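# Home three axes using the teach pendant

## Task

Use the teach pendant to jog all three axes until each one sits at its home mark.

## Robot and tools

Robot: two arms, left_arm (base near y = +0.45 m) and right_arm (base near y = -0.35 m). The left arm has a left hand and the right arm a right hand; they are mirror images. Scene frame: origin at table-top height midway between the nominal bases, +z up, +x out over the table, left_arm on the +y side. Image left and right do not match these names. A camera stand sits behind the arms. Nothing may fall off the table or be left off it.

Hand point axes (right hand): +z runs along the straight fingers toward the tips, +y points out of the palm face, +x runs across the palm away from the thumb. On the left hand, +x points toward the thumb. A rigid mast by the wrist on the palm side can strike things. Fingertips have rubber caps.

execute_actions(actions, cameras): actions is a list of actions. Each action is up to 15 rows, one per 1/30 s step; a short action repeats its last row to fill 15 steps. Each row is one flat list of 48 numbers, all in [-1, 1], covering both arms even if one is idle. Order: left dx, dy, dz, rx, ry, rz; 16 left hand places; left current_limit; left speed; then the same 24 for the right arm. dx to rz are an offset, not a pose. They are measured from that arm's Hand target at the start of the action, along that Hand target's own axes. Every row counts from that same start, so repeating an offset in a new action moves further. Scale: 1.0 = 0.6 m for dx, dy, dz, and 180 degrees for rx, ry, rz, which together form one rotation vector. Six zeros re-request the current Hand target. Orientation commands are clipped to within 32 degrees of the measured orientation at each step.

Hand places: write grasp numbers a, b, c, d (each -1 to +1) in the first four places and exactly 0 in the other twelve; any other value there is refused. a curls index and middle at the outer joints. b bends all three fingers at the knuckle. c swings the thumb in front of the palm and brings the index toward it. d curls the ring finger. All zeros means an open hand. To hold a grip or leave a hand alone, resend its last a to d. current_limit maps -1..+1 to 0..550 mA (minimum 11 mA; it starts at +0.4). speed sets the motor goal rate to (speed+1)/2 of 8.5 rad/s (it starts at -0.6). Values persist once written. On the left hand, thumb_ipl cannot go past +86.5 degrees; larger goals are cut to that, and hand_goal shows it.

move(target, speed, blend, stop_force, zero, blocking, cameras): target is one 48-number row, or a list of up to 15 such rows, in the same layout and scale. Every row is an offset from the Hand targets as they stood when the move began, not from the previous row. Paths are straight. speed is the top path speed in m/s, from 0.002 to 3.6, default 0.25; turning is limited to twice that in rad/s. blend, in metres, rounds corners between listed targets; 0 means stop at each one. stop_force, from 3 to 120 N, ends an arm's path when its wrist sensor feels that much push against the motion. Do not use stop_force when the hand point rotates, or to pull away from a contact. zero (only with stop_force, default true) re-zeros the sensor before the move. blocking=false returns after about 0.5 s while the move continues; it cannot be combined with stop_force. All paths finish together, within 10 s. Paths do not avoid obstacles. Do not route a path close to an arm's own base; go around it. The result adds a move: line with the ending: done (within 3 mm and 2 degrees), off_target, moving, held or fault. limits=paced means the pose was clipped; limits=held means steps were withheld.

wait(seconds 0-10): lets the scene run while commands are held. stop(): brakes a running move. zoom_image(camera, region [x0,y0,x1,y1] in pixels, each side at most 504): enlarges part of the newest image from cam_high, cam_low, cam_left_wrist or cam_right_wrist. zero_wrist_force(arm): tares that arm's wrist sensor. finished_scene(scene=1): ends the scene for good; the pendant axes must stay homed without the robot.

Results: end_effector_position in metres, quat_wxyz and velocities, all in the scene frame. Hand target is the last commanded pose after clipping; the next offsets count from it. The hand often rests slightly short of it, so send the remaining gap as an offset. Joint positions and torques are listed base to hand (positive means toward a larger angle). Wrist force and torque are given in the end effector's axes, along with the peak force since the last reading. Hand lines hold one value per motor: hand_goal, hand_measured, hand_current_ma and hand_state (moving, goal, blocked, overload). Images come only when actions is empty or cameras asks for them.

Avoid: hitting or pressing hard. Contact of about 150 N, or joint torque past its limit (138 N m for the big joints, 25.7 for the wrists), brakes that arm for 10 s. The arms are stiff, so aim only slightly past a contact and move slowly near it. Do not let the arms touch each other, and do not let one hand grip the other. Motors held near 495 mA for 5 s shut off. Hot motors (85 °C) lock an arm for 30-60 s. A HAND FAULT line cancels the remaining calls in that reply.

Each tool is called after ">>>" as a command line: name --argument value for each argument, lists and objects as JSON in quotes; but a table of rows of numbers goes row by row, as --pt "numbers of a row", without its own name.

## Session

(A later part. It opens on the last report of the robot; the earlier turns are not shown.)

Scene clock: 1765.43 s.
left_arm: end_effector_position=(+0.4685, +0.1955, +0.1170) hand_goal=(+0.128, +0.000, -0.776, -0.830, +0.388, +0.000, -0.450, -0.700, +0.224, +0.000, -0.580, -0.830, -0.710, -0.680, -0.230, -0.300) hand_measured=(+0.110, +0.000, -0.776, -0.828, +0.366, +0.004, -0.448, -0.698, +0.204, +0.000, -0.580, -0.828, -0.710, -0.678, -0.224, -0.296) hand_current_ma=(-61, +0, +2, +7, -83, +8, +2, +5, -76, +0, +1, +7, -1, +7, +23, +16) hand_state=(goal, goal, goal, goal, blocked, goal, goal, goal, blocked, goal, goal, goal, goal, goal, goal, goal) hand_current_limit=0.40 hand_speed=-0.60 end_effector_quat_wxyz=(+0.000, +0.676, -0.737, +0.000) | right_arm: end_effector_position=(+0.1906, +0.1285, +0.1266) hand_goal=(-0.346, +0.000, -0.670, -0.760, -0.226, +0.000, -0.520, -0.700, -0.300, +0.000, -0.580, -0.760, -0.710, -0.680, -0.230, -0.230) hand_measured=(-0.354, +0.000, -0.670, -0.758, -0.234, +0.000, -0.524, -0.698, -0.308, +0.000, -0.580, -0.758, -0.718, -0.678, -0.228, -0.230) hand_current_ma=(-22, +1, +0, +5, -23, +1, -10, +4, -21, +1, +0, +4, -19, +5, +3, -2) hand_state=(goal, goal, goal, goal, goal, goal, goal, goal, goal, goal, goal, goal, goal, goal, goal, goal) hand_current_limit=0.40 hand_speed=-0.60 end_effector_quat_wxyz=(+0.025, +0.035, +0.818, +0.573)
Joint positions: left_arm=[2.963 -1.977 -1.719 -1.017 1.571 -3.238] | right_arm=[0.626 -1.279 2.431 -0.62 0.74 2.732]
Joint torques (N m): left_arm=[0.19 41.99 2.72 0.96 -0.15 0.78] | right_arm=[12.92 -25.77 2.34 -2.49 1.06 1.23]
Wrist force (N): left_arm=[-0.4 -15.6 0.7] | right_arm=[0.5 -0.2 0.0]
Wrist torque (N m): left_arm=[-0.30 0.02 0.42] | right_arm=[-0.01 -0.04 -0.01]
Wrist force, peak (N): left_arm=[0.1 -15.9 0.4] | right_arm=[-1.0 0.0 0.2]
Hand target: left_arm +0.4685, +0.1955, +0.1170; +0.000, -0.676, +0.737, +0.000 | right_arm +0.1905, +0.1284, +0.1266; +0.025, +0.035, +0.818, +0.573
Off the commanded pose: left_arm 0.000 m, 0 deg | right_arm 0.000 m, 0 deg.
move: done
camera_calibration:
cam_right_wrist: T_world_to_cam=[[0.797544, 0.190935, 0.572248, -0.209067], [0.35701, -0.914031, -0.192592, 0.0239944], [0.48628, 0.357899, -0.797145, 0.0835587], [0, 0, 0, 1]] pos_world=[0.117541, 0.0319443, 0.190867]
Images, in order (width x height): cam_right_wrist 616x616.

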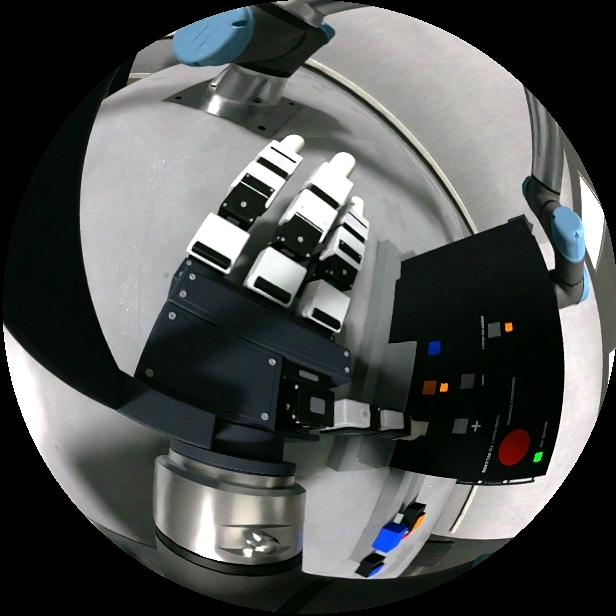

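>>> move --target '[0,0,0,0,0,0,0,0.65,0,0,0,0,0,0,0,0,0,0,0,0,0,0,0.4,-0.6,-0.03,0,0,0,0,0,0,0.3,0,0,0,0,0,0,0,0,0,0,0,0,0,0,0.4,-0.6]' --speed 0.01 --stop_force 5

>>> move --target '[0,0,0,0,0,0,0,0.65,0,0,0,0,0,0,0,0,0,0,0,0,0,0,0.4,-0.6,0.025,0,0,0,0,0,0,0.3,0,0,0,0,0,0,0,0,0,0,0,0,0,0,0.4,-0.6]' --speed 0.05 --cameras '["cam_right_wrist", "cam_high"]'

>>> zoom_image --camera "cam_right_wrist" --region '[370, 280, 530, 520]'

>>> zoom_image --camera "cam_high" --region '[260, 180, 440, 260]'

Scene clock: 1775.20 s.
left_arm: end_effector_position=(+0.4685, +0.1955, +0.1170) hand_goal=(+0.128, +0.000, -0.776, -0.830, +0.388, +0.000, -0.450, -0.700, +0.224, +0.000, -0.580, -0.830, -0.710, -0.680, -0.230, -0.300) hand_measured=(+0.110, +0.000, -0.776, -0.828, +0.366, +0.004, -0.448, -0.698, +0.204, +0.000, -0.580, -0.828, -0.710, -0.678, -0.224, -0.296) hand_current_ma=(-61, +0, +2, +7, -83, +8, +2, +5, -76, +0, +1, +7, -1, +7, +23, +16) hand_state=(goal, goal, goal, goal, blocked, goal, goal, goal, blocked, goal, goal, goal, goal, goal, goal, goal) hand_current_limit=0.40 hand_speed=-0.60 end_effector_quat_wxyz=(+0.000, +0.676, -0.737, +0.000) | right_arm: end_effector_position=(+0.1985, +0.1278, +0.1266) hand_goal=(-0.346, +0.000, -0.670, -0.760, -0.226, +0.000, -0.520, -0.700, -0.300, +0.000, -0.580, -0.760, -0.710, -0.680, -0.230, -0.230) hand_measured=(-0.354, +0.000, -0.670, -0.758, -0.234, +0.000, -0.524, -0.698, -0.308, +0.000, -0.580, -0.758, -0.718, -0.678, -0.228, -0.232) hand_current_ma=(-22, +1, +0, +5, -23, +1, -10, +4, -21, +1, +0, +4, -19, +5, +3, -3) hand_state=(goal, goal, goal, goal, goal, goal, goal, goal, goal, goal, goal, goal, goal, goal, goal, goal) hand_current_limit=0.40 hand_speed=-0.60 end_effector_quat_wxyz=(+0.024, +0.035, +0.818, +0.573)
Joint positions: left_arm=[2.963 -1.977 -1.719 -1.017 1.571 -3.238] | right_arm=[0.605 -1.27 2.419 -0.605 0.722 2.716]
Joint torques (N m): left_arm=[-0.25 42.4 3.23 1.01 -0.15 0.71] | right_arm=[11.21 -26.13 0.68 -2.7 1.14 0.56]
Wrist force (N): left_arm=[-0.1 -15.6 0.6] | right_arm=[5.5 0.1 0.4]
Wrist torque (N m): left_arm=[-0.30 -0.01 0.44] | right_arm=[0.00 -0.48 0.41]
Wrist force, peak (N): left_arm=[0.0 -16.0 0.6] | right_arm=[11.5 -0.1 0.4]
Hand target: left_arm +0.4685, +0.1955, +0.1170; +0.000, -0.676, +0.737, +0.000 | right_arm +0.1985, +0.1278, +0.1266; +0.024, +0.035, +0.818, +0.573 (not the last commanded pose)
Off the commanded pose: left_arm 0.000 m, 0 deg | right_arm 0.010 m, 0 deg.
move: contact (right_arm)

Scene clock: 1775.93 s.
left_arm: end_effector_position=(+0.4685, +0.1955, +0.1170) hand_goal=(+0.128, +0.000, -0.776, -0.830, +0.388, +0.000, -0.450, -0.700, +0.224, +0.000, -0.580, -0.830, -0.710, -0.680, -0.230, -0.300) hand_measured=(+0.110, +0.000, -0.776, -0.828, +0.366, +0.004, -0.448, -0.698, +0.204, +0.000, -0.580, -0.828, -0.710, -0.678, -0.224, -0.296) hand_current_ma=(-61, +0, +2, +7, -83, +8, +2, +5, -76, +0, +1, +7, -1, +7, +23, +16) hand_state=(goal, goal, goal, goal, blocked, goal, goal, goal, blocked, goal, goal, goal, goal, goal, goal, goal) hand_current_limit=0.40 hand_speed=-0.60 end_effector_quat_wxyz=(+0.000, +0.676, -0.737, +0.000) | right_arm: end_effector_position=(+0.1833, +0.1290, +0.1266) hand_goal=(-0.346, +0.000, -0.670, -0.760, -0.226, +0.000, -0.520, -0.700, -0.300, +0.000, -0.580, -0.760, -0.710, -0.680, -0.230, -0.230) hand_measured=(-0.354, +0.000, -0.670, -0.758, -0.234, +0.000, -0.524, -0.698, -0.308, +0.000, -0.580, -0.758, -0.718, -0.678, -0.228, -0.232) hand_current_ma=(-22, +1, +0, +5, -23, +1, -10, +4, -21, +1, +0, +4, -19, +5, +3, -3) hand_state=(goal, goal, goal, goal, goal, goal, goal, goal, goal, goal, goal, goal, goal, goal, goal, goal) hand_current_limit=0.40 hand_speed=-0.60 end_effector_quat_wxyz=(+0.025, +0.035, +0.818, +0.573) end_effector_velocity=(+0.001, +0.000, +0.000) end_effector_angular_velocity=(+0.001, +0.000, +0.004)
Joint positions: left_arm=[2.963 -1.977 -1.719 -1.017 1.571 -3.238] | right_arm=[0.646 -1.286 2.441 -0.633 0.757 2.746]
Joint velocities: left_arm=[within noise] | right_arm=[-0.005 0.002 -0.002 0.004 -0.008 -0.006]
Joint torques (N m): left_arm=[0.05 41.91 2.76 1.11 -0.03 0.74] | right_arm=[-11.61 -11.8 -19.59 2.27 -2.64 -1.47]
Wrist force (N): left_arm=[-0.1 -15.5 0.6] | right_arm=[0.1 0.0 0.0]
Wrist torque (N m): left_arm=[-0.29 -0.01 0.45] | right_arm=[0.00 0.01 -0.04]
Wrist force, peak (N): left_arm=[0.0 -15.8 0.4] | right_arm=[5.1 -0.3 0.3]
Hand target: left_arm +0.4685, +0.1955, +0.1170; +0.000, -0.676, +0.737, +0.000 | right_arm +0.1835, +0.1290, +0.1266; +0.024, +0.035, +0.818, +0.573
Off the commanded pose: left_arm 0.000 m, 0 deg | right_arm 0.000 m, 0 deg.
move: done
camera_calibration:
cam_right_wrist: T_world_to_cam=[[0.797443, 0.191071, 0.572344, -0.203351], [0.357206, -0.913957, -0.192578, 0.027031], [0.486301, 0.358015, -0.79708, 0.0869113], [0, 0, 0, 1]] pos_world=[0.11024, 0.032444, 0.190867]
Images, in order (width x height): cam_high 672x504, cam_right_wrist 616x616.

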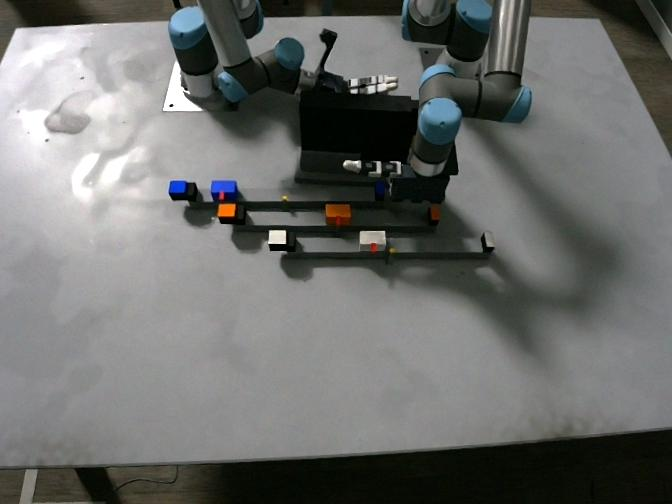

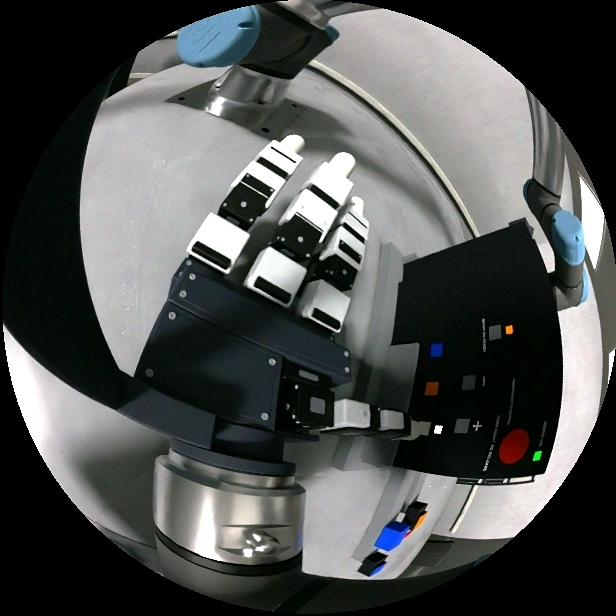

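Scaled by 2.100 from the camera's 616x616 image, which has a finer 880x880 frame.

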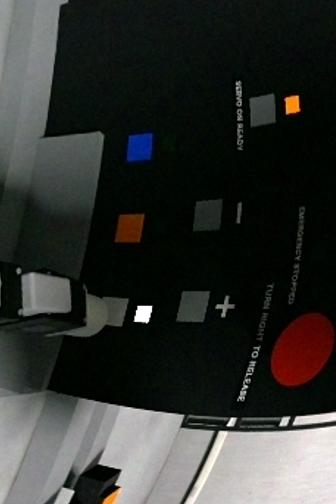

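Scaled by 2.800.

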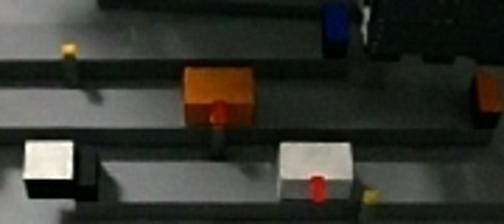

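>>> move --pt "0 0 0 0 0 0 0 0.65 0 0 0 0 0 0 0 0 0 0 0 0 0 0 0.4 -0.6 0.0189 0.0988 0.0518 0 0 0 0 0.3 0 0 0 0 0 0 0 0 0 0 0 0 0 0 0.4 -0.6" --pt "0 0 0 0 0 0 0 0.65 0 0 0 0 0 0 0 0 0 0 0 0 0 0 0.4 -0.6 -0.0087 0.099 0.0519 0 0 0 0 0.3 0 0 0 0 0 0 0 0 0 0 0 0 0 0 0.4 -0.6" --speed 0.06 --blend '[0.004,0]'

>>> move --target '[0,0,0,0,0,0,0,0.65,0,0,0,0,0,0,0,0,0,0,0,0,0,0,0.4,-0.6,-0.0333,0,0,0,0,0,0,0.3,0,0,0,0,0,0,0,0,0,0,0,0,0,0,0.4,-0.6]' --speed 0.01 --stop_force 5

>>> wait --seconds 0.5 --cameras '["cam_high", "cam_right_wrist"]'

>>> move --target '[0,0,0,0,0,0,0,0.65,0,0,0,0,0,0,0,0,0,0,0,0,0,0,0.4,-0.6,0.01,0,0,0,0,0,0,0.3,0,0,0,0,0,0,0,0,0,0,0,0,0,0,0.4,-0.6]' --speed 0.05 --cameras '["cam_high", "cam_right_wrist"]'

>>> zoom_image --camera "cam_high" --region '[260, 180, 440, 260]'

Scene clock: 1806.13 s.
left_arm: end_effector_position=(+0.4685, +0.1955, +0.1170) hand_goal=(+0.128, +0.000, -0.776, -0.830, +0.388, +0.000, -0.450, -0.700, +0.224, +0.000, -0.580, -0.830, -0.710, -0.680, -0.230, -0.300) hand_measured=(+0.110, +0.000, -0.776, -0.828, +0.366, +0.004, -0.448, -0.698, +0.204, +0.000, -0.580, -0.828, -0.710, -0.678, -0.224, -0.296) hand_current_ma=(-61, +0, +2, +7, -83, +8, +2, +5, -76, +0, +1, +7, -1, +7, +23, +16) hand_state=(goal, goal, goal, goal, blocked, goal, goal, goal, blocked, goal, goal, goal, goal, goal, goal, goal) hand_current_limit=0.40 hand_speed=-0.60 end_effector_quat_wxyz=(+0.000, +0.676, -0.737, +0.000) | right_arm: end_effector_position=(+0.1931, +0.1780, +0.1718) hand_goal=(-0.346, +0.000, -0.670, -0.760, -0.226, +0.000, -0.520, -0.700, -0.300, +0.000, -0.580, -0.760, -0.710, -0.680, -0.230, -0.230) hand_measured=(-0.354, +0.000, -0.670, -0.758, -0.234, +0.000, -0.524, -0.698, -0.308, +0.000, -0.580, -0.758, -0.718, -0.678, -0.228, -0.232) hand_current_ma=(-22, +1, +0, +5, -23, +1, -10, +4, -21, +1, +0, +4, -19, +5, +3, -3) hand_state=(goal, goal, goal, goal, goal, goal, goal, goal, goal, goal, goal, goal, goal, goal, goal, goal) hand_current_limit=0.40 hand_speed=-0.60 end_effector_quat_wxyz=(+0.024, +0.035, +0.818, +0.573)
Joint positions: left_arm=[2.963 -1.977 -1.719 -1.017 1.571 -3.238] | right_arm=[0.773 -1.341 2.282 -0.476 0.869 2.829]
Joint torques (N m): left_arm=[-0.94 41.57 2.58 1.09 0.12 0.52] | right_arm=[13.53 -26.77 -2.82 -3.07 1.43 1.28]
Wrist force (N): left_arm=[0.1 -15.7 0.7] | right_arm=[0.3 -0.1 0.5]
Wrist torque (N m): left_arm=[-0.31 -0.04 0.47] | right_arm=[-0.02 -0.02 -0.02]
Wrist force, peak (N): left_arm=[0.2 -16.0 0.8] | right_arm=[-0.3 -0.7 -0.3]
Hand target: left_arm +0.4685, +0.1955, +0.1170; +0.000, -0.676, +0.737, +0.000 | right_arm +0.1930, +0.1780, +0.1718; +0.024, +0.035, +0.818, +0.573
Off the commanded pose: left_arm 0.000 m, 0 deg | right_arm 0.000 m, 0 deg.
move: done

Scene clock: 1808.20 s.
left_arm: end_effector_position=(+0.4685, +0.1955, +0.1170) hand_goal=(+0.128, +0.000, -0.776, -0.830, +0.388, +0.000, -0.450, -0.700, +0.224, +0.000, -0.580, -0.830, -0.710, -0.680, -0.230, -0.300) hand_measured=(+0.110, +0.000, -0.776, -0.828, +0.366, +0.004, -0.448, -0.698, +0.204, +0.000, -0.580, -0.828, -0.710, -0.678, -0.224, -0.296) hand_current_ma=(-61, +0, +2, +7, -83, +8, +2, +5, -76, +0, +1, +7, -1, +7, +23, +16) hand_state=(goal, goal, goal, goal, blocked, goal, goal, goal, blocked, goal, goal, goal, goal, goal, goal, goal) hand_current_limit=0.40 hand_speed=-0.60 end_effector_quat_wxyz=(+0.000, +0.676, -0.737, +0.000) | right_arm: end_effector_position=(+0.2031, +0.1771, +0.1718) hand_goal=(-0.346, +0.000, -0.670, -0.760, -0.226, +0.000, -0.520, -0.700, -0.300, +0.000, -0.580, -0.760, -0.710, -0.680, -0.230, -0.230) hand_measured=(-0.354, +0.000, -0.670, -0.758, -0.234, +0.000, -0.524, -0.698, -0.308, +0.000, -0.580, -0.758, -0.718, -0.678, -0.228, -0.232) hand_current_ma=(-22, +1, +0, +5, -23, +1, -10, +4, -21, +1, +0, +4, -19, +5, +2, -3) hand_state=(goal, goal, goal, goal, goal, goal, goal, goal, goal, goal, goal, goal, goal, goal, goal, goal) hand_current_limit=0.40 hand_speed=-0.60 end_effector_quat_wxyz=(+0.024, +0.035, +0.818, +0.573)
Joint positions: left_arm=[2.963 -1.977 -1.719 -1.017 1.571 -3.238] | right_arm=[0.748 -1.332 2.27 -0.464 0.846 2.814]
Joint torques (N m): left_arm=[-1.95 41.79 2.46 0.9 0.02 0.5] | right_arm=[11.96 -28.68 -2.98 -3.06 1.55 1.2]
Wrist force (N): left_arm=[0.1 -15.8 0.8] | right_arm=[4.8 -0.1 1.0]
Wrist torque (N m): left_arm=[-0.34 -0.03 0.47] | right_arm=[-0.07 -0.44 0.36]
Wrist force, peak (N): left_arm=[-0.2 -15.9 0.7] | right_arm=[11.3 0.2 0.8]
Hand target: left_arm +0.4685, +0.1955, +0.1170; +0.000, -0.676, +0.737, +0.000 | right_arm +0.2031, +0.1771, +0.1718; +0.024, +0.035, +0.818, +0.573 (not the last commanded pose)
Off the commanded pose: left_arm 0.000 m, 0 deg | right_arm 0.010 m, 0 deg.
move: contact (right_arm)

Scene clock: 1808.70 s.
left_arm: end_effector_position=(+0.4685, +0.1955, +0.1170) hand_goal=(+0.128, +0.000, -0.776, -0.830, +0.388, +0.000, -0.450, -0.700, +0.224, +0.000, -0.580, -0.830, -0.710, -0.680, -0.230, -0.300) hand_measured=(+0.110, +0.000, -0.776, -0.828, +0.366, +0.004, -0.448, -0.698, +0.204, +0.000, -0.580, -0.828, -0.710, -0.678, -0.224, -0.296) hand_current_ma=(-61, +0, +2, +7, -83, +8, +2, +5, -76, +0, +1, +7, -1, +7, +23, +16) hand_state=(goal, goal, goal, goal, blocked, goal, goal, goal, blocked, goal, goal, goal, goal, goal, goal, goal) hand_current_limit=0.40 hand_speed=-0.60 end_effector_quat_wxyz=(+0.000, +0.676, -0.737, +0.000) | right_arm: end_effector_position=(+0.2031, +0.1771, +0.1718) hand_goal=(-0.346, +0.000, -0.670, -0.760, -0.226, +0.000, -0.520, -0.700, -0.300, +0.000, -0.580, -0.760, -0.710, -0.680, -0.230, -0.230) hand_measured=(-0.354, +0.000, -0.670, -0.758, -0.234, +0.000, -0.524, -0.698, -0.308, +0.000, -0.580, -0.758, -0.718, -0.678, -0.228, -0.232) hand_current_ma=(-22, +1, +0, +5, -23, +1, -10, +4, -21, +1, +0, +4, -19, +5, +2, -3) hand_state=(goal, goal, goal, goal, goal, goal, goal, goal, goal, goal, goal, goal, goal, goal, goal, goal) hand_current_limit=0.40 hand_speed=-0.60 end_effector_quat_wxyz=(+0.024, +0.035, +0.818, +0.573)
Joint positions: left_arm=[2.963 -1.977 -1.719 -1.017 1.571 -3.238] | right_arm=[0.748 -1.332 2.27 -0.464 0.846 2.814]
Joint torques (N m): left_arm=[-1.48 42.22 3.03 1.1 0.02 0.47] | right_arm=[11.06 -27.18 -4.13 -2.79 0.98 1.25]
Wrist force (N): left_arm=[-0.2 -15.7 0.6] | right_arm=[4.6 -0.1 0.4]
Wrist torque (N m): left_arm=[-0.30 0.00 0.44] | right_arm=[-0.01 -0.39 0.34]
Wrist force, peak (N): left_arm=[0.0 -15.9 0.9] | right_arm=[5.0 0.0 0.6]
Hand target: left_arm +0.4685, +0.1955, +0.1170; +0.000, -0.676, +0.737, +0.000 | right_arm +0.2031, +0.1771, +0.1718; +0.024, +0.035, +0.818, +0.573 (not the last commanded pose)
Off the commanded pose: left_arm 0.000 m, 0 deg | right_arm 0.010 m, 0 deg.
wait: 0.50 s; at rest by 0.17 s
camera_calibration:
cam_right_wrist: T_world_to_cam=[[0.79753, 0.191068, 0.572223, -0.254126], [0.357169, -0.913962, -0.192624, 0.072621], [0.486186, 0.358004, -0.797155, 0.0960442], [0, 0, 0, 1]] pos_world=[0.13004, 0.080544, 0.235968]
Images, in order (width x height): cam_high 672x504, cam_right_wrist 616x616.

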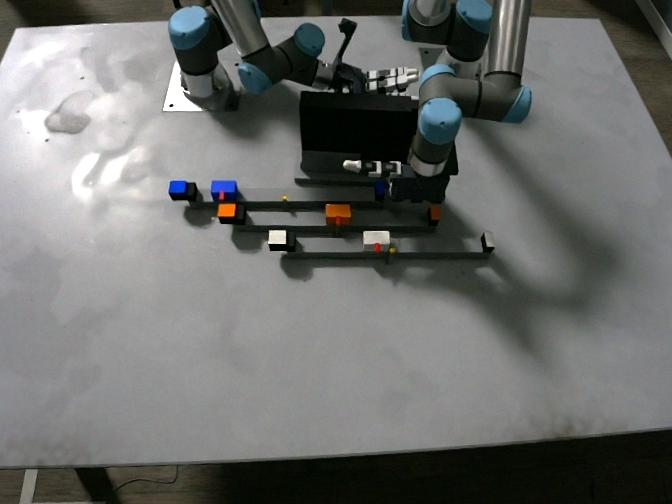

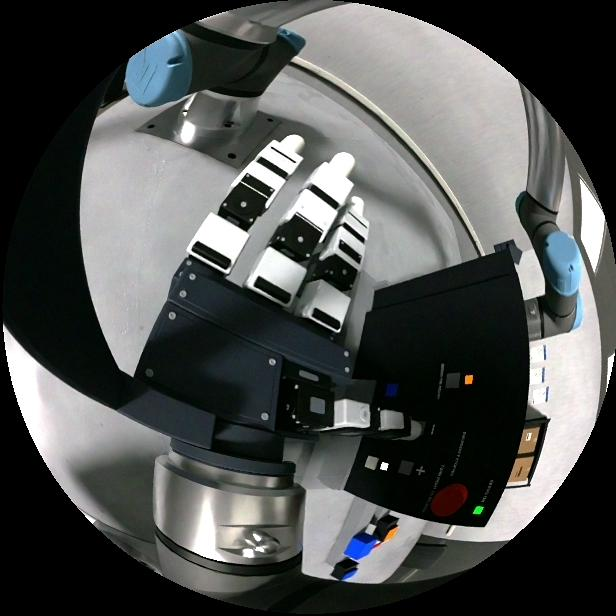

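Scene clock: 1809.40 s.
left_arm: end_effector_position=(+0.4685, +0.1955, +0.1170) hand_goal=(+0.128, +0.000, -0.776, -0.830, +0.388, +0.000, -0.450, -0.700, +0.224, +0.000, -0.580, -0.830, -0.710, -0.680, -0.230, -0.300) hand_measured=(+0.110, +0.000, -0.776, -0.828, +0.366, +0.004, -0.448, -0.698, +0.204, +0.000, -0.580, -0.828, -0.710, -0.678, -0.224, -0.296) hand_current_ma=(-61, +0, +2, +7, -83, +8, +2, +5, -76, +0, +1, +7, -1, +7, +23, +16) hand_state=(goal, goal, goal, goal, blocked, goal, goal, goal, blocked, goal, goal, goal, goal, goal, goal, goal) hand_current_limit=0.40 hand_speed=-0.60 end_effector_quat_wxyz=(+0.000, +0.676, -0.737, +0.000) | right_arm: end_effector_position=(+0.1970, +0.1776, +0.1718) hand_goal=(-0.346, +0.000, -0.670, -0.760, -0.226, +0.000, -0.520, -0.700, -0.300, +0.000, -0.580, -0.760, -0.710, -0.680, -0.230, -0.230) hand_measured=(-0.354, +0.000, -0.670, -0.758, -0.234, +0.000, -0.524, -0.698, -0.308, +0.000, -0.580, -0.758, -0.718, -0.678, -0.228, -0.232) hand_current_ma=(-22, +1, +0, +5, -23, +1, -10, +4, -21, +1, +0, +4, -19, +5, +2, -3) hand_state=(goal, goal, goal, goal, goal, goal, goal, goal, goal, goal, goal, goal, goal, goal, goal, goal) hand_current_limit=0.40 hand_speed=-0.60 end_effector_quat_wxyz=(+0.024, +0.035, +0.818, +0.573)
Joint positions: left_arm=[2.963 -1.977 -1.719 -1.017 1.571 -3.238] | right_arm=[0.763 -1.338 2.277 -0.471 0.86 2.823]
Joint torques (N m): left_arm=[-1.4 41.2 3.38 0.97 0.05 0.62] | right_arm=[-10.49 -16.62 -11.93 -1.08 -2.15 -0.7]
Wrist force (N): left_arm=[-0.1 -15.8 0.7] | right_arm=[-0.1 -0.1 0.4]
Wrist torque (N m): left_arm=[-0.31 -0.01 0.45] | right_arm=[-0.02 0.02 -0.06]
Wrist force, peak (N): left_arm=[0.1 -15.9 0.7] | right_arm=[4.8 0.0 0.5]
Hand target: left_arm +0.4685, +0.1955, +0.1170; +0.000, -0.676, +0.737, +0.000 | right_arm +0.1971, +0.1776, +0.1718; +0.024, +0.035, +0.818, +0.573
Off the commanded pose: left_arm 0.000 m, 0 deg | right_arm 0.000 m, 0 deg.
move: done
camera_calibration:
cam_right_wrist: T_world_to_cam=[[0.79753, 0.191068, 0.572223, -0.249357], [0.357169, -0.913962, -0.192624, 0.0752567], [0.486186, 0.358004, -0.797155, 0.0988309], [0, 0, 0, 1]] pos_world=[0.12394, 0.081044, 0.235968]
Images, in order (width x height): cam_high 672x504, cam_right_wrist 616x616.

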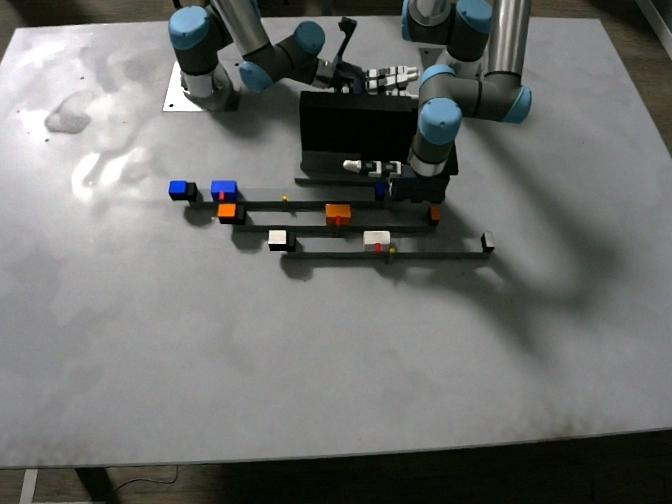

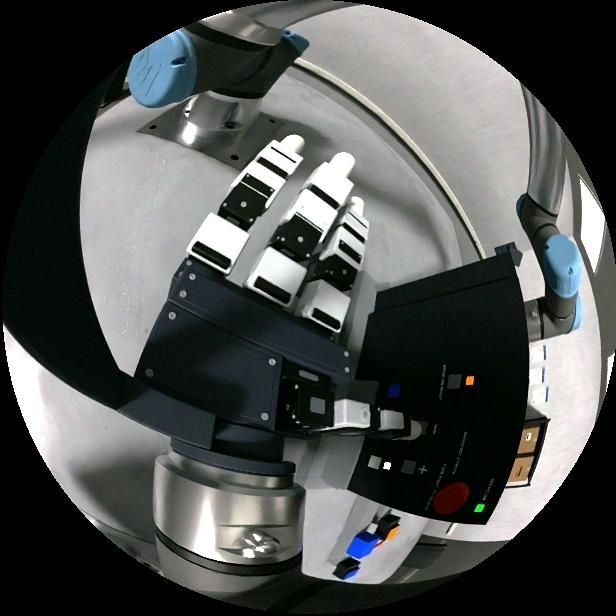

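Scaled by 2.800.

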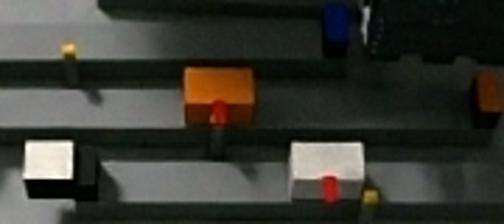

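>>> move --target '[0,0,0,0,0,0,0,0.65,0,0,0,0,0,0,0,0,0,0,0,0,0,0,0.4,-0.6,-0.025,0,0,0,0,0,0,0.3,0,0,0,0,0,0,0,0,0,0,0,0,0,0,0.4,-0.6]' --speed 0.01 --stop_force 5

>>> wait --seconds 3.2

>>> move --target '[0,0,0,0,0,0,0,0.65,0,0,0,0,0,0,0,0,0,0,0,0,0,0,0.4,-0.6,0.01,0,0,0,0,0,0,0.3,0,0,0,0,0,0,0,0,0,0,0,0,0,0,0.4,-0.6]' --speed 0.05 --cameras '["cam_high", "cam_right_wrist"]'

>>> zoom_image --camera "cam_high" --region '[260, 180, 440, 260]'

>>> zoom_image --camera "cam_high" --region '[360, 220, 420, 270]'

Scene clock: 1841.00 s.
left_arm: end_effector_position=(+0.4685, +0.1955, +0.1170) hand_goal=(+0.128, +0.000, -0.776, -0.830, +0.388, +0.000, -0.450, -0.700, +0.224, +0.000, -0.580, -0.830, -0.710, -0.680, -0.230, -0.300) hand_measured=(+0.110, +0.000, -0.776, -0.828, +0.366, +0.004, -0.448, -0.698, +0.204, +0.000, -0.580, -0.828, -0.710, -0.678, -0.224, -0.296) hand_current_ma=(-61, +0, +2, +7, -83, +8, +2, +5, -76, +0, +1, +7, -1, +7, +23, +16) hand_state=(goal, goal, goal, goal, blocked, goal, goal, goal, blocked, goal, goal, goal, goal, goal, goal, goal) hand_current_limit=0.40 hand_speed=-0.60 end_effector_quat_wxyz=(+0.000, +0.676, -0.737, +0.000) | right_arm: end_effector_position=(+0.2031, +0.1771, +0.1718) hand_goal=(-0.346, +0.000, -0.670, -0.760, -0.226, +0.000, -0.520, -0.700, -0.300, +0.000, -0.580, -0.760, -0.710, -0.680, -0.230, -0.230) hand_measured=(-0.354, +0.000, -0.670, -0.758, -0.234, +0.000, -0.524, -0.698, -0.308, +0.000, -0.580, -0.758, -0.718, -0.678, -0.230, -0.232) hand_current_ma=(-22, +1, +0, +5, -23, +1, -10, +4, -21, +1, +0, +4, -19, +5, +2, -3) hand_state=(goal, goal, goal, goal, goal, goal, goal, goal, goal, goal, goal, goal, goal, goal, goal, goal) hand_current_limit=0.40 hand_speed=-0.60 end_effector_quat_wxyz=(+0.024, +0.035, +0.818, +0.573)
Joint positions: left_arm=[2.963 -1.977 -1.719 -1.017 1.571 -3.238] | right_arm=[0.748 -1.332 2.27 -0.464 0.846 2.814]
Joint torques (N m): left_arm=[-2.01 41.77 3.14 0.86 0.05 0.27] | right_arm=[12.36 -27.75 -4.33 -3.04 0.99 1.36]
Wrist force (N): left_arm=[0.0 -15.7 0.5] | right_arm=[4.7 0.1 0.3]
Wrist torque (N m): left_arm=[-0.29 -0.02 0.46] | right_arm=[0.00 -0.41 0.35]
Wrist force, peak (N): left_arm=[0.0 -16.0 0.5] | right_arm=[10.9 0.0 0.7]
Hand target: left_arm +0.4685, +0.1955, +0.1170; +0.000, -0.676, +0.737, +0.000 | right_arm +0.2031, +0.1771, +0.1718; +0.024, +0.035, +0.818, +0.573 (not the last commanded pose)
Off the commanded pose: left_arm 0.000 m, 0 deg | right_arm 0.009 m, 0 deg.
move: contact (right_arm)

Scene clock: 1844.20 s.
left_arm: end_effector_position=(+0.4685, +0.1955, +0.1170) hand_goal=(+0.128, +0.000, -0.776, -0.830, +0.388, +0.000, -0.450, -0.700, +0.224, +0.000, -0.580, -0.830, -0.710, -0.680, -0.230, -0.300) hand_measured=(+0.110, +0.000, -0.776, -0.828, +0.366, +0.004, -0.448, -0.698, +0.204, +0.000, -0.580, -0.828, -0.710, -0.678, -0.224, -0.296) hand_current_ma=(-61, +0, +2, +7, -83, +8, +2, +5, -76, +0, +1, +7, -1, +7, +23, +16) hand_state=(goal, goal, goal, goal, blocked, goal, goal, goal, blocked, goal, goal, goal, goal, goal, goal, goal) hand_current_limit=0.40 hand_speed=-0.60 end_effector_quat_wxyz=(+0.000, +0.676, -0.737, +0.000) | right_arm: end_effector_position=(+0.2031, +0.1771, +0.1718) hand_goal=(-0.346, +0.000, -0.670, -0.760, -0.226, +0.000, -0.520, -0.700, -0.300, +0.000, -0.580, -0.760, -0.710, -0.680, -0.230, -0.230) hand_measured=(-0.354, +0.000, -0.670, -0.758, -0.234, +0.000, -0.524, -0.698, -0.308, +0.000, -0.580, -0.758, -0.718, -0.678, -0.230, -0.232) hand_current_ma=(-22, +1, +0, +5, -23, +1, -10, +4, -21, +1, +0, +4, -19, +5, +2, -3) hand_state=(goal, goal, goal, goal, goal, goal, goal, goal, goal, goal, goal, goal, goal, goal, goal, goal) hand_current_limit=0.40 hand_speed=-0.60 end_effector_quat_wxyz=(+0.024, +0.035, +0.818, +0.573)
Joint positions: left_arm=[2.963 -1.977 -1.719 -1.017 1.571 -3.238] | right_arm=[0.748 -1.332 2.27 -0.464 0.846 2.814]
Joint torques (N m): left_arm=[-2.42 41.61 3.21 0.95 0.13 0.02] | right_arm=[11.26 -27.49 -2.53 -1.34 -1.47 1.19]
Wrist force (N): left_arm=[-0.2 -15.7 0.6] | right_arm=[4.6 0.0 0.5]
Wrist torque (N m): left_arm=[-0.30 0.01 0.44] | right_arm=[0.00 -0.40 0.35]
Wrist force, peak (N): left_arm=[0.0 -16.0 0.8] | right_arm=[5.0 0.0 0.7]
Hand target: left_arm +0.4685, +0.1955, +0.1170; +0.000, -0.676, +0.737, +0.000 | right_arm +0.2031, +0.1771, +0.1718; +0.024, +0.035, +0.818, +0.573 (not the last commanded pose)
Off the commanded pose: left_arm 0.000 m, 0 deg | right_arm 0.009 m, 0 deg.
wait: 3.20 s; at rest by 0.17 s

Scene clock: 1844.90 s.
left_arm: end_effector_position=(+0.4685, +0.1955, +0.1170) hand_goal=(+0.128, +0.000, -0.776, -0.830, +0.388, +0.000, -0.450, -0.700, +0.224, +0.000, -0.580, -0.830, -0.710, -0.680, -0.230, -0.300) hand_measured=(+0.110, +0.000, -0.776, -0.828, +0.366, +0.004, -0.448, -0.698, +0.204, +0.000, -0.580, -0.828, -0.710, -0.678, -0.224, -0.296) hand_current_ma=(-61, +0, +2, +7, -83, +8, +2, +5, -76, +0, +1, +7, -1, +7, +23, +16) hand_state=(goal, goal, goal, goal, blocked, goal, goal, goal, blocked, goal, goal, goal, goal, goal, goal, goal) hand_current_limit=0.40 hand_speed=-0.60 end_effector_quat_wxyz=(+0.000, +0.676, -0.737, +0.000) | right_arm: end_effector_position=(+0.1970, +0.1776, +0.1718) hand_goal=(-0.346, +0.000, -0.670, -0.760, -0.226, +0.000, -0.520, -0.700, -0.300, +0.000, -0.580, -0.760, -0.710, -0.680, -0.230, -0.230) hand_measured=(-0.354, +0.000, -0.670, -0.758, -0.234, +0.000, -0.524, -0.698, -0.308, +0.000, -0.580, -0.758, -0.718, -0.678, -0.230, -0.232) hand_current_ma=(-22, +1, +0, +5, -23, +1, -10, +4, -21, +1, +0, +4, -19, +5, +2, -3) hand_state=(goal, goal, goal, goal, goal, goal, goal, goal, goal, goal, goal, goal, goal, goal, goal, goal) hand_current_limit=0.40 hand_speed=-0.60 end_effector_quat_wxyz=(+0.024, +0.035, +0.818, +0.573)
Joint positions: left_arm=[2.963 -1.977 -1.719 -1.017 1.571 -3.238] | right_arm=[0.763 -1.338 2.277 -0.471 0.86 2.823]
Joint torques (N m): left_arm=[-1.87 41.83 2.79 0.92 0.22 0.21] | right_arm=[-9.34 -17.36 -12.24 -0.96 -2.29 -0.73]
Wrist force (N): left_arm=[0.2 -15.8 0.6] | right_arm=[0.0 -0.1 0.6]
Wrist torque (N m): left_arm=[-0.32 -0.06 0.48] | right_arm=[-0.04 0.00 -0.06]
Wrist force, peak (N): left_arm=[-0.1 -15.9 0.9] | right_arm=[4.8 0.0 0.7]
Hand target: left_arm +0.4685, +0.1955, +0.1170; +0.000, -0.676, +0.737, +0.000 | right_arm +0.1971, +0.1776, +0.1718; +0.024, +0.035, +0.818, +0.573
Off the commanded pose: left_arm 0.000 m, 0 deg | right_arm 0.000 m, 0 deg.
move: done
camera_calibration:
cam_right_wrist: T_world_to_cam=[[0.797568, 0.191097, 0.57216, -0.249349], [0.357187, -0.913949, -0.192652, 0.0752603], [0.48611, 0.358021, -0.797194, 0.0988483], [0, 0, 0, 1]] pos_world=[0.12394, 0.081044, 0.235968]
Images, in order (width x height): cam_high 672x504, cam_right_wrist 616x616.

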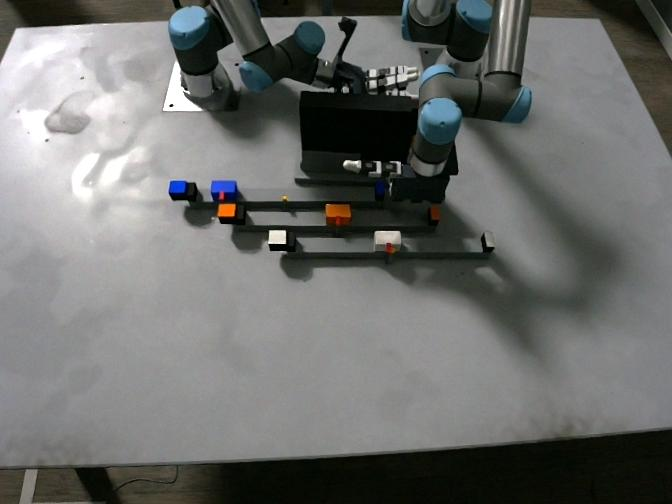

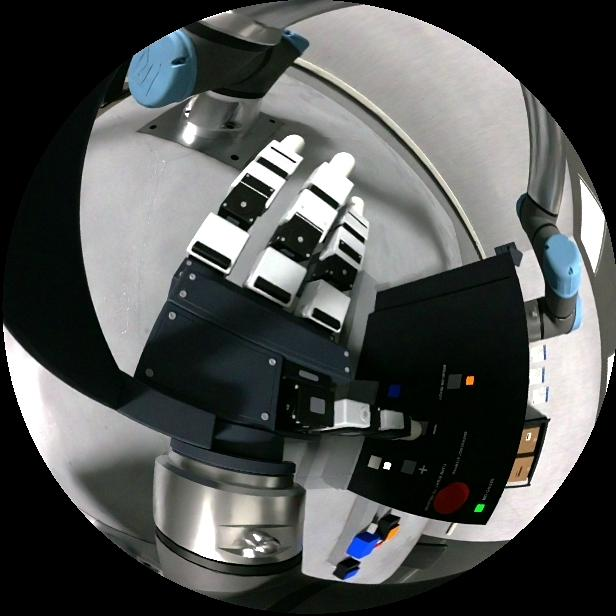

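Scaled by 2.800.

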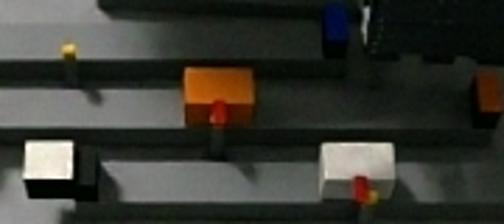

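Scaled by 8.400.

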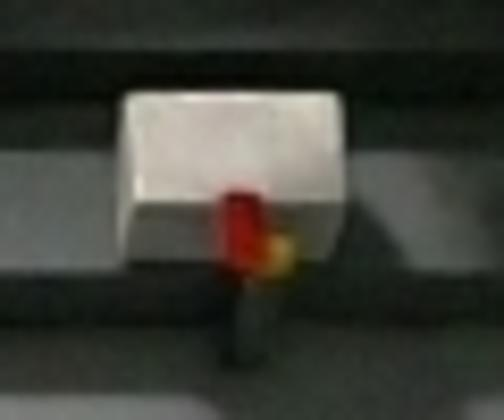

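>>> zoom_image --camera "cam_high" --region '[376, 234, 406, 259]'

>>> zoom_image --camera "cam_high" --region '[323, 209, 353, 234]'

Scaled by 16.800.

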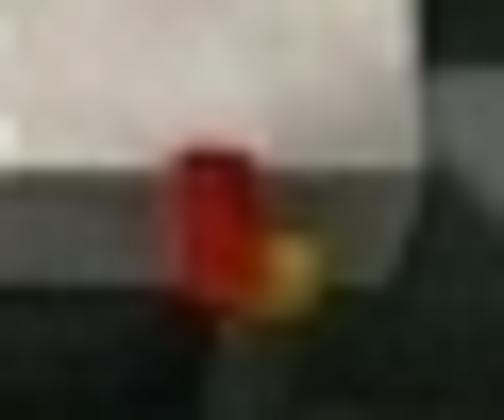

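Scaled by 16.800.

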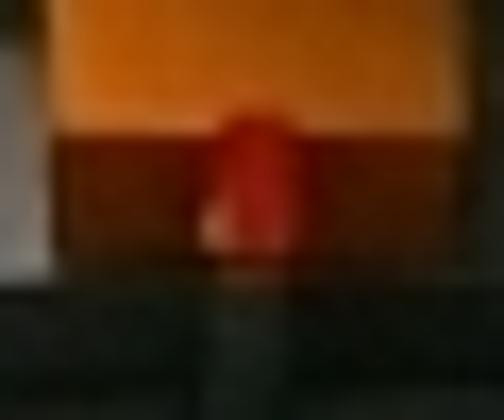

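>>> move --target '[0,0,0,0,0,0,0,0.65,0,0,0,0,0,0,0,0,0,0,0,0,0,0,0.4,-0.6,-0.025,0,0,0,0,0,0,0.3,0,0,0,0,0,0,0,0,0,0,0,0,0,0,0.4,-0.6]' --speed 0.01 --stop_force 5

>>> wait --seconds 0.52

>>> move --target '[0,0,0,0,0,0,0,0.65,0,0,0,0,0,0,0,0,0,0,0,0,0,0,0.4,-0.6,0.01,0,0,0,0,0,0,0.3,0,0,0,0,0,0,0,0,0,0,0,0,0,0,0.4,-0.6]' --speed 0.05 --cameras '["cam_high", "cam_right_wrist"]'

>>> zoom_image --camera "cam_high" --region '[260, 180, 440, 260]'

>>> zoom_image --camera "cam_high" --region '[376, 234, 406, 259]'

Scene clock: 1893.97 s.
left_arm: end_effector_position=(+0.4685, +0.1955, +0.1170) hand_goal=(+0.128, +0.000, -0.776, -0.830, +0.388, +0.000, -0.450, -0.700, +0.224, +0.000, -0.580, -0.830, -0.710, -0.680, -0.230, -0.300) hand_measured=(+0.110, +0.000, -0.776, -0.828, +0.366, +0.004, -0.448, -0.698, +0.204, +0.000, -0.580, -0.828, -0.710, -0.678, -0.224, -0.296) hand_current_ma=(-61, +0, +2, +7, -83, +8, +2, +5, -76, +0, +1, +7, -1, +7, +23, +16) hand_state=(goal, goal, goal, goal, blocked, goal, goal, goal, blocked, goal, goal, goal, goal, goal, goal, goal) hand_current_limit=0.40 hand_speed=-0.60 end_effector_quat_wxyz=(+0.000, +0.676, -0.737, +0.000) | right_arm: end_effector_position=(+0.2031, +0.1771, +0.1718) hand_goal=(-0.346, +0.000, -0.670, -0.760, -0.226, +0.000, -0.520, -0.700, -0.300, +0.000, -0.580, -0.760, -0.710, -0.680, -0.230, -0.230) hand_measured=(-0.354, +0.000, -0.670, -0.758, -0.234, +0.000, -0.524, -0.698, -0.308, +0.000, -0.580, -0.758, -0.718, -0.678, -0.230, -0.232) hand_current_ma=(-22, +1, +0, +5, -23, +1, -10, +4, -21, +1, +0, +4, -19, +5, +2, -4) hand_state=(goal, goal, goal, goal, goal, goal, goal, goal, goal, goal, goal, goal, goal, goal, goal, goal) hand_current_limit=0.40 hand_speed=-0.60 end_effector_quat_wxyz=(+0.024, +0.035, +0.818, +0.573)
Joint positions: left_arm=[2.963 -1.977 -1.719 -1.017 1.571 -3.238] | right_arm=[0.748 -1.332 2.27 -0.464 0.846 2.814]
Joint torques (N m): left_arm=[-2.79 41.68 3.12 0.91 0.17 -0.03] | right_arm=[11.66 -27.6 -3.18 -3.02 0.79 1.38]
Wrist force (N): left_arm=[0.1 -15.7 0.7] | right_arm=[4.6 -0.1 0.3]
Wrist torque (N m): left_arm=[-0.31 -0.04 0.46] | right_arm=[-0.01 -0.41 0.34]
Wrist force, peak (N): left_arm=[-0.1 -16.0 0.7] | right_arm=[10.8 0.1 0.7]
Hand target: left_arm +0.4685, +0.1955, +0.1170; +0.000, -0.676, +0.737, +0.000 | right_arm +0.2031, +0.1771, +0.1718; +0.024, +0.035, +0.818, +0.573 (not the last commanded pose)
Off the commanded pose: left_arm 0.000 m, 0 deg | right_arm 0.009 m, 0 deg.
move: contact (right_arm)

Scene clock: 1894.50 s.
left_arm: end_effector_position=(+0.4685, +0.1955, +0.1170) hand_goal=(+0.128, +0.000, -0.776, -0.830, +0.388, +0.000, -0.450, -0.700, +0.224, +0.000, -0.580, -0.830, -0.710, -0.680, -0.230, -0.300) hand_measured=(+0.110, +0.000, -0.776, -0.828, +0.366, +0.004, -0.448, -0.698, +0.204, +0.000, -0.580, -0.828, -0.710, -0.678, -0.224, -0.296) hand_current_ma=(-61, +0, +2, +7, -83, +8, +2, +5, -76, +0, +1, +7, -1, +7, +23, +16) hand_state=(goal, goal, goal, goal, blocked, goal, goal, goal, blocked, goal, goal, goal, goal, goal, goal, goal) hand_current_limit=0.40 hand_speed=-0.60 end_effector_quat_wxyz=(+0.000, +0.676, -0.737, +0.000) | right_arm: end_effector_position=(+0.2031, +0.1771, +0.1718) hand_goal=(-0.346, +0.000, -0.670, -0.760, -0.226, +0.000, -0.520, -0.700, -0.300, +0.000, -0.580, -0.760, -0.710, -0.680, -0.230, -0.230) hand_measured=(-0.354, +0.000, -0.670, -0.758, -0.234, +0.000, -0.524, -0.698, -0.308, +0.000, -0.580, -0.758, -0.718, -0.678, -0.230, -0.232) hand_current_ma=(-22, +1, +0, +5, -23, +1, -10, +4, -21, +1, +0, +4, -19, +5, +2, -4) hand_state=(goal, goal, goal, goal, goal, goal, goal, goal, goal, goal, goal, goal, goal, goal, goal, goal) hand_current_limit=0.40 hand_speed=-0.60 end_effector_quat_wxyz=(+0.024, +0.035, +0.818, +0.573)
Joint positions: left_arm=[2.963 -1.977 -1.719 -1.017 1.571 -3.238] | right_arm=[0.748 -1.332 2.27 -0.464 0.846 2.814]
Joint torques (N m): left_arm=[-2.87 41.5 2.72 1 0.36 -0.01] | right_arm=[11.45 -27.7 -2.87 -2.65 0.26 1.32]
Wrist force (N): left_arm=[-0.1 -15.5 0.8] | right_arm=[4.7 0.0 0.8]
Wrist torque (N m): left_arm=[-0.29 0.00 0.44] | right_arm=[-0.04 -0.43 0.36]
Wrist force, peak (N): left_arm=[0.2 -15.9 0.9] | right_arm=[4.8 0.2 0.6]
Hand target: left_arm +0.4685, +0.1955, +0.1170; +0.000, -0.676, +0.737, +0.000 | right_arm +0.2031, +0.1771, +0.1718; +0.024, +0.035, +0.818, +0.573 (not the last commanded pose)
Off the commanded pose: left_arm 0.000 m, 0 deg | right_arm 0.009 m, 0 deg.
wait: 0.53 s; at rest by 0.17 s

Scene clock: 1895.20 s.
left_arm: end_effector_position=(+0.4685, +0.1955, +0.1170) hand_goal=(+0.128, +0.000, -0.776, -0.830, +0.388, +0.000, -0.450, -0.700, +0.224, +0.000, -0.580, -0.830, -0.710, -0.680, -0.230, -0.300) hand_measured=(+0.110, +0.000, -0.776, -0.828, +0.366, +0.004, -0.448, -0.698, +0.204, +0.000, -0.580, -0.828, -0.710, -0.678, -0.224, -0.296) hand_current_ma=(-61, +0, +2, +7, -83, +8, +2, +5, -76, +0, +1, +7, -1, +7, +23, +16) hand_state=(goal, goal, goal, goal, blocked, goal, goal, goal, blocked, goal, goal, goal, goal, goal, goal, goal) hand_current_limit=0.40 hand_speed=-0.60 end_effector_quat_wxyz=(+0.000, +0.676, -0.737, +0.000) | right_arm: end_effector_position=(+0.1970, +0.1776, +0.1718) hand_goal=(-0.346, +0.000, -0.670, -0.760, -0.226, +0.000, -0.520, -0.700, -0.300, +0.000, -0.580, -0.760, -0.710, -0.680, -0.230, -0.230) hand_measured=(-0.354, +0.000, -0.670, -0.758, -0.234, +0.000, -0.524, -0.698, -0.308, +0.000, -0.580, -0.758, -0.718, -0.678, -0.230, -0.232) hand_current_ma=(-22, +1, +0, +5, -23, +1, -10, +4, -21, +1, +0, +4, -19, +5, +2, -3) hand_state=(goal, goal, goal, goal, goal, goal, goal, goal, goal, goal, goal, goal, goal, goal, goal, goal) hand_current_limit=0.40 hand_speed=-0.60 end_effector_quat_wxyz=(+0.024, +0.035, +0.818, +0.573)
Joint positions: left_arm=[2.963 -1.977 -1.719 -1.017 1.571 -3.238] | right_arm=[0.763 -1.338 2.277 -0.471 0.86 2.823]
Joint torques (N m): left_arm=[-3.29 42.12 3.27 0.91 0.25 -0.05] | right_arm=[-10.3 -17.23 -11.64 -1.13 -2.14 -0.82]
Wrist force (N): left_arm=[-0.1 -15.4 0.7] | right_arm=[0.1 -0.1 0.1]
Wrist torque (N m): left_arm=[-0.27 -0.01 0.44] | right_arm=[0.01 0.01 -0.05]
Wrist force, peak (N): left_arm=[0.0 -15.9 0.7] | right_arm=[4.6 0.2 0.6]
Hand target: left_arm +0.4685, +0.1955, +0.1170; +0.000, -0.676, +0.737, +0.000 | right_arm +0.1971, +0.1776, +0.1718; +0.024, +0.035, +0.818, +0.573
Off the commanded pose: left_arm 0.000 m, 0 deg | right_arm 0.000 m, 0 deg.
move: done
camera_calibration:
cam_right_wrist: T_world_to_cam=[[0.797568, 0.191097, 0.57216, -0.249349], [0.357187, -0.913949, -0.192652, 0.0752603], [0.48611, 0.358021, -0.797194, 0.0988483], [0, 0, 0, 1]] pos_world=[0.12394, 0.081044, 0.235968]
Images, in order (width x height): cam_high 672x504, cam_right_wrist 616x616.

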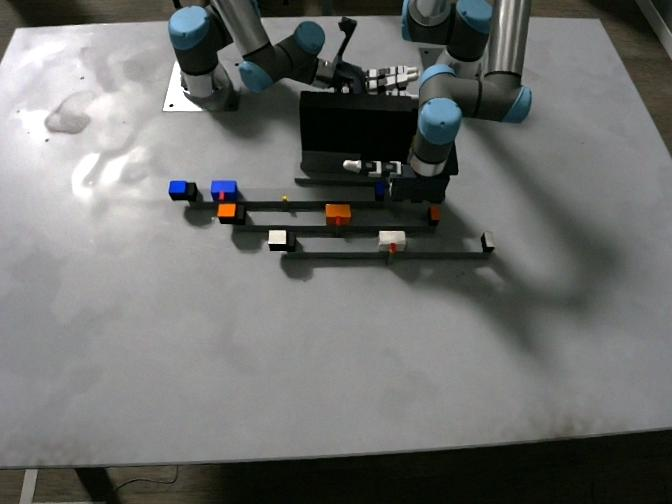

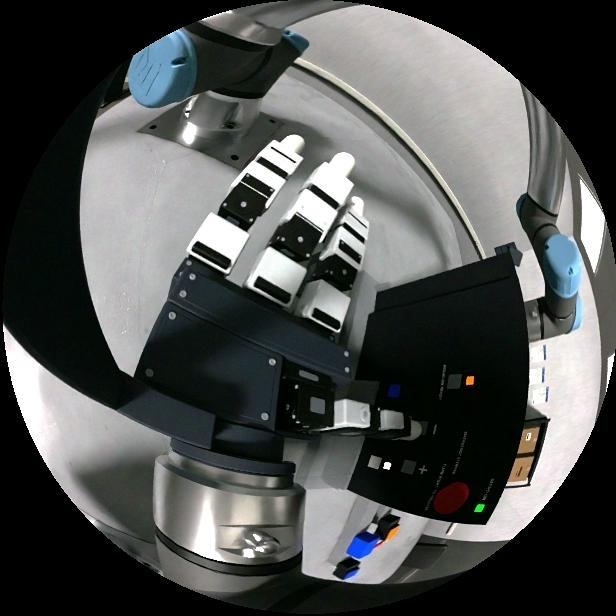

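Scaled by 2.800.

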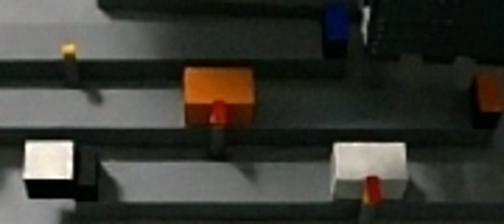

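Scaled by 16.800.

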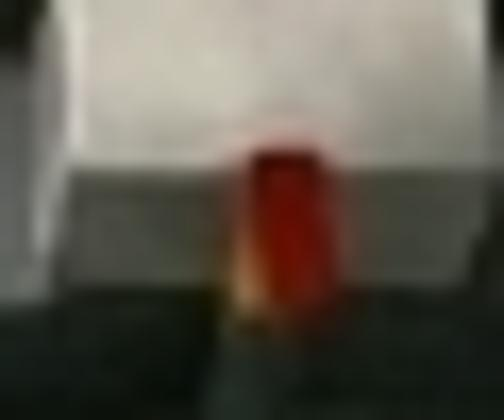

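>>> move --pt "0 0 0 0 0 0 0 0.65 0 0 0 0 0 0 0 0 0 0 0 0 0 0 0.4 -0.6 0.0297 -0.046 0.0905 0 0 0 0 0.3 0 0 0 0 0 0 0 0 0 0 0 0 0 0 0.4 -0.6" --pt "0 0 0 0 0 0 0 0.65 0 0 0 0 0 0 0 0 0 0 0 0 0 0 0.4 -0.6 0.0067 -0.046 0.0905 0 0 0 0 0.3 0 0 0 0 0 0 0 0 0 0 0 0 0 0 0.4 -0.6" --speed 0.06 --blend '[0.004,0]' --cameras '["cam_right_wrist"]'

>>> zoom_image --camera "cam_right_wrist" --region '[370, 280, 530, 520]'

Scene clock: 1917.43 s.
left_arm: end_effector_position=(+0.4685, +0.1955, +0.1170) hand_goal=(+0.128, +0.000, -0.776, -0.830, +0.388, +0.000, -0.450, -0.700, +0.224, +0.000, -0.580, -0.830, -0.710, -0.680, -0.230, -0.300) hand_measured=(+0.110, +0.000, -0.776, -0.828, +0.366, +0.004, -0.448, -0.698, +0.204, +0.000, -0.580, -0.828, -0.710, -0.678, -0.224, -0.296) hand_current_ma=(-61, +0, +2, +7, -83, +8, +2, +5, -76, +0, +1, +7, -1, +7, +23, +16) hand_state=(goal, goal, goal, goal, blocked, goal, goal, goal, blocked, goal, goal, goal, goal, goal, goal, goal) hand_current_limit=0.40 hand_speed=-0.60 end_effector_quat_wxyz=(+0.000, +0.676, -0.737, +0.000) | right_arm: end_effector_position=(+0.1968, +0.2195, +0.1273) hand_goal=(-0.346, +0.000, -0.670, -0.760, -0.226, +0.000, -0.520, -0.700, -0.300, +0.000, -0.580, -0.760, -0.710, -0.680, -0.230, -0.230) hand_measured=(-0.354, +0.000, -0.670, -0.758, -0.234, +0.000, -0.524, -0.698, -0.308, +0.000, -0.580, -0.758, -0.718, -0.678, -0.230, -0.232) hand_current_ma=(-22, +1, +0, +5, -23, +1, -10, +4, -21, +1, +0, +4, -19, +5, +2, -3) hand_state=(goal, goal, goal, goal, goal, goal, goal, goal, goal, goal, goal, goal, goal, goal, goal, goal) hand_current_limit=0.40 hand_speed=-0.60 end_effector_quat_wxyz=(+0.024, +0.035, +0.818, +0.573)
Joint positions: left_arm=[2.963 -1.977 -1.719 -1.017 1.571 -3.238] | right_arm=[0.862 -1.166 2.198 -0.598 0.949 2.878]
Joint torques (N m): left_arm=[-3.6 41.53 2.48 0.76 0.27 0.01] | right_arm=[12.62 -32.51 -1.09 -2.77 1.17 1.13]
Wrist force (N): left_arm=[0.1 -15.5 0.9] | right_arm=[-0.6 -0.7 0.1]
Wrist torque (N m): left_arm=[-0.31 -0.03 0.47] | right_arm=[-0.13 0.06 -0.11]
Wrist force, peak (N): left_arm=[0.1 -15.9 0.8] | right_arm=[-1.4 -0.5 0.1]
Hand target: left_arm +0.4685, +0.1955, +0.1170; +0.000, -0.676, +0.737, +0.000 | right_arm +0.1967, +0.2194, +0.1273; +0.024, +0.035, +0.818, +0.573
Off the commanded pose: left_arm 0.000 m, 0 deg | right_arm 0.000 m, 0 deg.
move: done
camera_calibration:
cam_right_wrist: T_world_to_cam=[[0.797585, 0.191177, 0.57211, -0.231657], [0.357179, -0.913978, -0.192531, 0.10507], [0.486089, 0.357905, -0.797259, 0.0485469], [0, 0, 0, 1]] pos_world=[0.12364, 0.122944, 0.191467]
Images, in order (width x height): cam_right_wrist 616x616.

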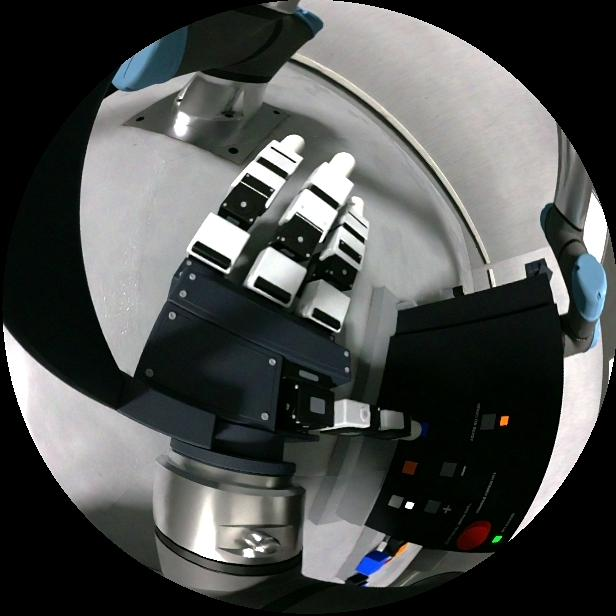

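Scaled by 2.100 from the camera's 616x616 image, which has a finer 880x880 frame.

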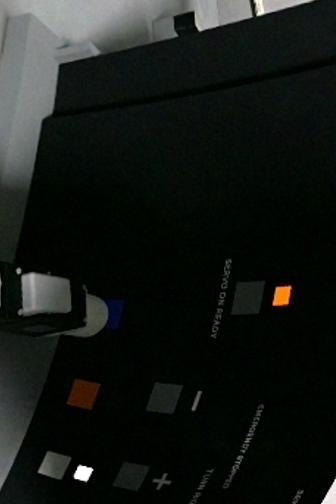

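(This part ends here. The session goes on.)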